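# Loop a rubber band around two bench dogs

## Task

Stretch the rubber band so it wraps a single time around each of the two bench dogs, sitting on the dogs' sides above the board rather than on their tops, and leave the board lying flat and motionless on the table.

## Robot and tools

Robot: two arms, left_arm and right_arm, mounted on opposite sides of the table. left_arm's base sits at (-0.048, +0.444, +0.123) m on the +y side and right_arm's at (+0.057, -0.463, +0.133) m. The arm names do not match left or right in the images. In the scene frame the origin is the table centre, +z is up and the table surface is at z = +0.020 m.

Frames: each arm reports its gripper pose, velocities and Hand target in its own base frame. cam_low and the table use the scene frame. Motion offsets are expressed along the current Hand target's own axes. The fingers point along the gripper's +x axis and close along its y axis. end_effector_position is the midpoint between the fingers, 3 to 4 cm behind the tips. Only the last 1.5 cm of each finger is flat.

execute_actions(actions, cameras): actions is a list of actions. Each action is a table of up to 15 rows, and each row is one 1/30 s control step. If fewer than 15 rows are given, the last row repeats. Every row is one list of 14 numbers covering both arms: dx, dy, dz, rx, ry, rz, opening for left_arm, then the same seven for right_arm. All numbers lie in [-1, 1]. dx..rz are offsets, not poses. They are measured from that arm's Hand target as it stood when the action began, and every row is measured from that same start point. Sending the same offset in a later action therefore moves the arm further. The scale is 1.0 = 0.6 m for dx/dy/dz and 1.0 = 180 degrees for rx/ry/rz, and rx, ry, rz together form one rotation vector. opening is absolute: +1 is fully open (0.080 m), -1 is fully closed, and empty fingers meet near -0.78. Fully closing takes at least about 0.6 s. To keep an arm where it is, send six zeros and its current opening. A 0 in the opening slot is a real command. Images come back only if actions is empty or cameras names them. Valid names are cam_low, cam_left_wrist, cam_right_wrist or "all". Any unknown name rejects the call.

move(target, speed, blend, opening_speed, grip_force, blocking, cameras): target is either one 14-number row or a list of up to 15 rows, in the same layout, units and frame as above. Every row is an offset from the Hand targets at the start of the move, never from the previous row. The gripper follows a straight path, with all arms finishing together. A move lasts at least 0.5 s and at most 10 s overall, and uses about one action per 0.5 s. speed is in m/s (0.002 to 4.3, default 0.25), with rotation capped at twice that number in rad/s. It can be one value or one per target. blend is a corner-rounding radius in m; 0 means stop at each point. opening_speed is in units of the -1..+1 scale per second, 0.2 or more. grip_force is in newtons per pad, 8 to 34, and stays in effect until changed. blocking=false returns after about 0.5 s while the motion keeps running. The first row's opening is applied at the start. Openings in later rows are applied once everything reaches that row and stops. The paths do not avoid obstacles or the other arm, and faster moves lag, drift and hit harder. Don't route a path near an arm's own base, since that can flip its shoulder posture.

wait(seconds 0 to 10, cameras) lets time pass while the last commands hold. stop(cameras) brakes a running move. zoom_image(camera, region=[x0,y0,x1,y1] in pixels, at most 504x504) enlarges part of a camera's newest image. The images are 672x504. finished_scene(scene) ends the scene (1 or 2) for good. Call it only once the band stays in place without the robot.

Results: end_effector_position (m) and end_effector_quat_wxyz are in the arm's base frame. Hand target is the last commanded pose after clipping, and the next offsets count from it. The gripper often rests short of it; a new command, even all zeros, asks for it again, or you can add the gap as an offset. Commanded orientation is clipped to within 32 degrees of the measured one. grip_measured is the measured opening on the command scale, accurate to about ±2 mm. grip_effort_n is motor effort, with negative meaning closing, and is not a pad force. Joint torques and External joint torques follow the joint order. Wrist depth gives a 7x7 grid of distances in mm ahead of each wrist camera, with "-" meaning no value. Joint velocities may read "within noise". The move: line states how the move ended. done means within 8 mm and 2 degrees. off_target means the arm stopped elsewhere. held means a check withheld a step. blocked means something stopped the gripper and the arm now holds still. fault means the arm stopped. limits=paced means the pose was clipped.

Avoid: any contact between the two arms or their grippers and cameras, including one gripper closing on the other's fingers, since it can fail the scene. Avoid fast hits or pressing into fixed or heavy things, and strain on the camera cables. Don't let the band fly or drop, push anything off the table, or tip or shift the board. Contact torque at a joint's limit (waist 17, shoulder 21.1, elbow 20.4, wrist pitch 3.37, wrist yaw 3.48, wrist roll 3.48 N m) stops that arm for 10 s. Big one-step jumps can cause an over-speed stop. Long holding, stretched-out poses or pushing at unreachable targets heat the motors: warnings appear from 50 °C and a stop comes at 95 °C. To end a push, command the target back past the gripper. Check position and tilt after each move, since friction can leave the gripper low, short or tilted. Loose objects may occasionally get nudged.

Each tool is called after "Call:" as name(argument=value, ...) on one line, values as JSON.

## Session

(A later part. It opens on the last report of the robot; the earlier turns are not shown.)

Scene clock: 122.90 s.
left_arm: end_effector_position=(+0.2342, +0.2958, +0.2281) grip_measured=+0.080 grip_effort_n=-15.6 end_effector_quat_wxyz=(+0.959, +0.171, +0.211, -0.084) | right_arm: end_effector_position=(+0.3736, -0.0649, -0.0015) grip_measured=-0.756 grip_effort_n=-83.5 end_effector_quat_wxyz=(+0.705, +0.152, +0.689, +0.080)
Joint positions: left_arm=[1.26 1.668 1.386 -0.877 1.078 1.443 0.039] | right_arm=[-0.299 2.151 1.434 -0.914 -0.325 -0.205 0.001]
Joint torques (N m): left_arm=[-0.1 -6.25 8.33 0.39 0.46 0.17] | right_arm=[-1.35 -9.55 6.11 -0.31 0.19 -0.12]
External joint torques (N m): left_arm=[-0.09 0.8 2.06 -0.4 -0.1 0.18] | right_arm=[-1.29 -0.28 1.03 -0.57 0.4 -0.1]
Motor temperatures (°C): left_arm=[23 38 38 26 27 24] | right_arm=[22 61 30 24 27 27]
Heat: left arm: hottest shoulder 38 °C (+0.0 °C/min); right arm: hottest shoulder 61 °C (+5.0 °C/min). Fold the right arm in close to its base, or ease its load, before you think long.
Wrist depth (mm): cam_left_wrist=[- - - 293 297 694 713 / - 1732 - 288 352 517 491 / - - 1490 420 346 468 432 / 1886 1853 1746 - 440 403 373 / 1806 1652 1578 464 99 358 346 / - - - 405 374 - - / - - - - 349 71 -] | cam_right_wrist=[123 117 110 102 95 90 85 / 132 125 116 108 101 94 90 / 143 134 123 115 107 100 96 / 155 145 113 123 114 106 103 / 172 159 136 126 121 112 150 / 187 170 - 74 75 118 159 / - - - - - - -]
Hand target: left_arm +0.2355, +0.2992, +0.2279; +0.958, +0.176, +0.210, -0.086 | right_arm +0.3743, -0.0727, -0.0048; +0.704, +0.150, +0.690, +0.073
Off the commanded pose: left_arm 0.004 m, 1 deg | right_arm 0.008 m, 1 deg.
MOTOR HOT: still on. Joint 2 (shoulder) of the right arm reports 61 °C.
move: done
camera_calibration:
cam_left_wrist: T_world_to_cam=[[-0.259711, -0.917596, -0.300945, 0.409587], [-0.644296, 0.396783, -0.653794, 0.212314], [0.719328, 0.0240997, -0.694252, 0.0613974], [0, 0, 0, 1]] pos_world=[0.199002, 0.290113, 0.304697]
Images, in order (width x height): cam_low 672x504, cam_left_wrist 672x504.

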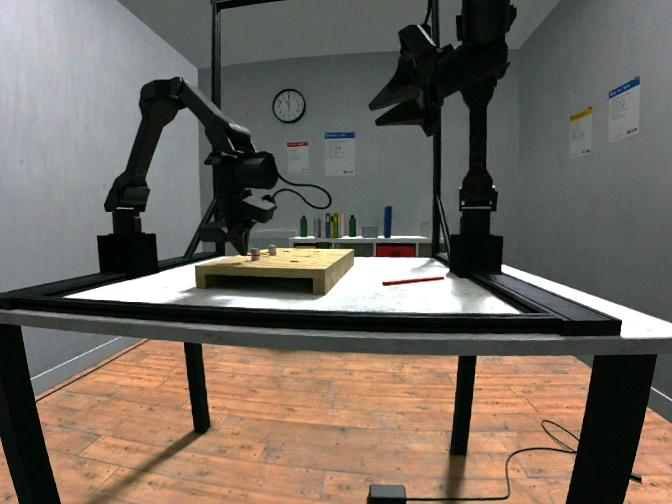

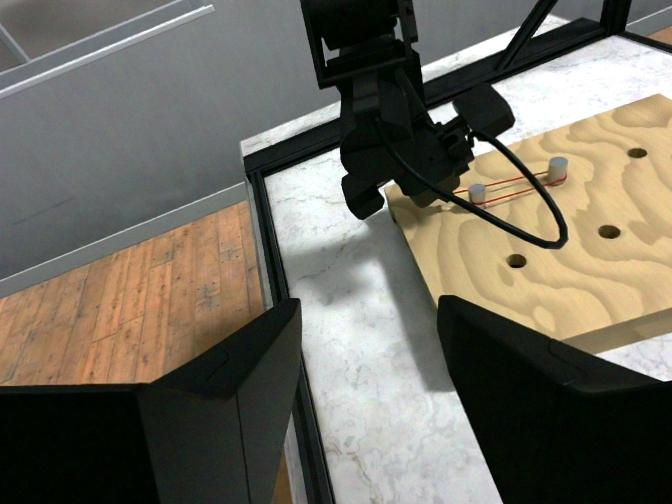

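Call:
move(target=[[0,0,0,0,0,0,0.076,0.004,0.012,0,0,0,0,-1],[0,0,0,0,0,0,0.076,0.004,0.012,0,0,0,0,-0.6]], speed=0.1, opening_speed=0.4)

Call:
move(target=[[0,0,0,0,0,0,0.076,-0.12,-0.02,0,0,0,0,-0.6],[0,0,0,0,0,0,0.076,-0.3,-0.1,-0.2,0,0,0,-0.6]], speed=0.2, blend=0.02, cameras=["cam_left_wrist","cam_low"])

Call:
zoom_image(camera="cam_left_wrist", region=[420, 80, 672, 260])

Call:
zoom_image(camera="cam_low", region=[225, 220, 305, 280])

Scene clock: 128.93 s.
left_arm: end_effector_position=(+0.2342, +0.2958, +0.2281) grip_measured=+0.080 grip_effort_n=-15.6 end_effector_quat_wxyz=(+0.959, +0.171, +0.211, -0.084) | right_arm: end_effector_position=(+0.3739, -0.0651, -0.0023) grip_measured=-0.603 grip_effort_n=15.6 end_effector_quat_wxyz=(+0.704, +0.149, +0.691, +0.071)
Joint positions: left_arm=[1.26 1.668 1.386 -0.877 1.078 1.443 0.039] | right_arm=[-0.293 2.151 1.434 -0.911 -0.308 -0.191 0.008]
Joint torques (N m): left_arm=[-0.09 -6.16 8.37 0.38 0.45 0.18] | right_arm=[-0.09 -10.1 4.91 0.19 -0.2 0.11]
External joint torques (N m): left_arm=[-0.09 0.87 2.1 -0.42 -0.1 0.19] | right_arm=[-0.17 -0.87 -0.15 -0.07 0.02 0.12]
Motor temperatures (°C): left_arm=[23 38 39 26 27 24] | right_arm=[22 60 31 24 27 27]
Heat: left arm: hottest elbow 39 °C (+2.0 °C/min); right arm: hottest shoulder 60 °C (+0.0 °C/min). Fold the right arm in close to its base, or ease its load, before you think long.
Wrist depth (mm): cam_left_wrist=[- - - 296 286 - 701 / 1449 - - 295 357 382 490 / 1746 1821 2152 311 350 463 433 / 1973 1937 1678 549 449 399 376 / 1791 1626 1602 459 387 356 344 / - - - 419 - - - / - - - 341 345 71 -] | cam_right_wrist=[120 114 107 100 94 89 85 / 129 123 114 106 100 94 91 / 139 131 121 113 106 100 131 / 151 139 119 122 113 105 140 / 167 156 134 128 119 111 153 / 181 169 - 98 - 118 162 / - - - 152 - - -]
Hand target: left_arm +0.2355, +0.2992, +0.2279; +0.958, +0.176, +0.210, -0.086 | right_arm +0.3752, -0.0651, -0.0048; +0.704, +0.150, +0.690, +0.073
Off the commanded pose: left_arm 0.004 m, 1 deg | right_arm 0.003 m, 0 deg.
MOTOR HOT: still on. Joint 2 (shoulder) of the right arm reports 60 °C.
move: done

Scene clock: 130.87 s.
left_arm: end_effector_position=(+0.2342, +0.2958, +0.2281) grip_measured=+0.080 grip_effort_n=-15.1 end_effector_quat_wxyz=(+0.959, +0.171, +0.211, -0.084) | right_arm: end_effector_position=(+0.2433, -0.1653, +0.1431) grip_measured=-0.603 grip_effort_n=15.6 end_effector_quat_wxyz=(+0.701, +0.153, +0.693, +0.070)
Joint positions: left_arm=[1.26 1.668 1.386 -0.877 1.078 1.443 0.039] | right_arm=[-0.726 1.801 1.529 -1.491 -0.255 -0.631 0.008]
Joint torques (N m): left_arm=[-0.1 -6.16 8.49 0.4 0.46 0.18] | right_arm=[0.04 -10.03 5.83 -0.47 -0.17 -0.12]
External joint torques (N m): left_arm=[-0.02 0.88 2.22 -0.4 -0.09 0.19] | right_arm=[-0.01 -2.81 0.43 -0.46 0.03 -0.11]
Motor temperatures (°C): left_arm=[23 38 39 26 27 24] | right_arm=[22 60 31 24 27 27]
Heat: left arm: hottest elbow 39 °C (+2.0 °C/min); right arm: hottest shoulder 60 °C (-1.0 °C/min). Fold the right arm in close to its base, or ease its load, before you think long.
Wrist depth (mm): cam_left_wrist=[1567 323 343 642 - 761 708 / 1533 - - 748 - - 493 / 1678 - 1973 690 485 471 430 / 2110 1937 1522 582 445 405 375 / 1791 1626 - 456 100 359 342 / - - - 398 378 - - / - - - - 350 71 -] | cam_right_wrist=[299 280 258 247 270 255 241 / 320 299 276 261 285 272 251 / 438 383 352 327 304 283 266 / 456 418 380 350 323 301 281 / 499 459 408 369 343 320 296 / - - - - - 340 296 / - - - - - - -]
Hand target: left_arm +0.2355, +0.2992, +0.2279; +0.958, +0.176, +0.210, -0.086 | right_arm +0.2431, -0.1643, +0.1472; +0.704, +0.150, +0.690, +0.073
Off the commanded pose: left_arm 0.004 m, 1 deg | right_arm 0.004 m, 1 deg.
MOTOR HOT: still on. Joint 2 (shoulder) of the right arm reports 60 °C.
move: done
camera_calibration:
cam_left_wrist: T_world_to_cam=[[-0.259711, -0.917596, -0.300945, 0.409587], [-0.644296, 0.396783, -0.653794, 0.212314], [0.719328, 0.0240997, -0.694252, 0.0613974], [0, 0, 0, 1]] pos_world=[0.199002, 0.290113, 0.304697]
Images, in order (width x height): cam_low 672x504, cam_left_wrist 672x504.

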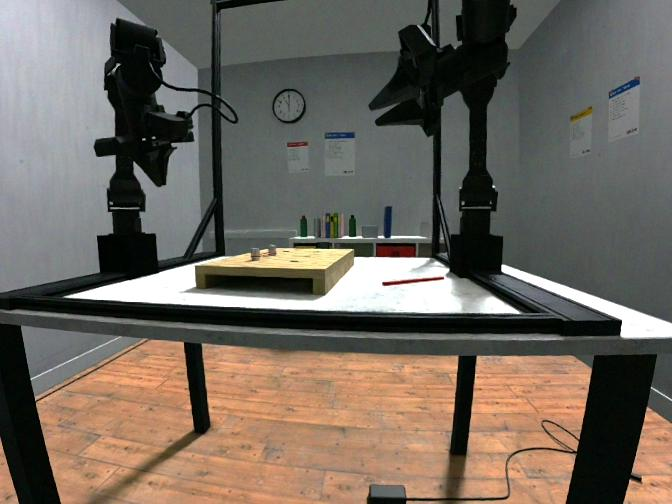

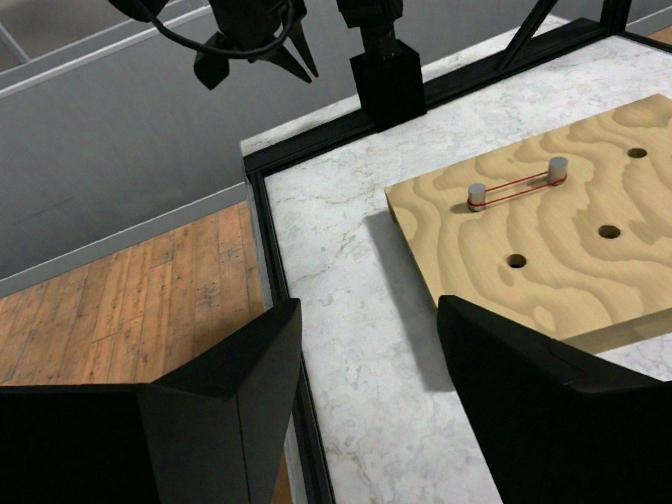

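Scaled by 2.000 from the camera's 672x504 image, which has a finer 960x720 frame.

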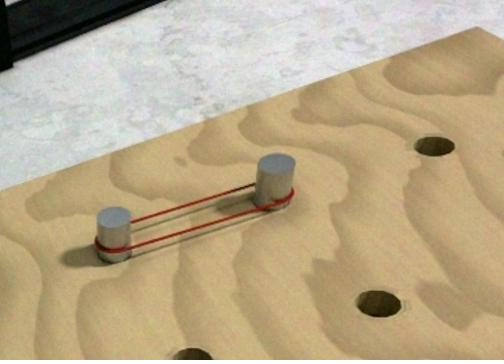

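Scaled by 6.300 from the camera's 672x504 image, which has a finer 960x720 frame.

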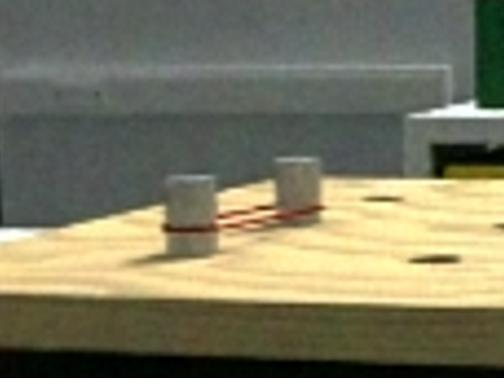

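Call:
finished_scene(scene=2)

The scene is finished: the task was done.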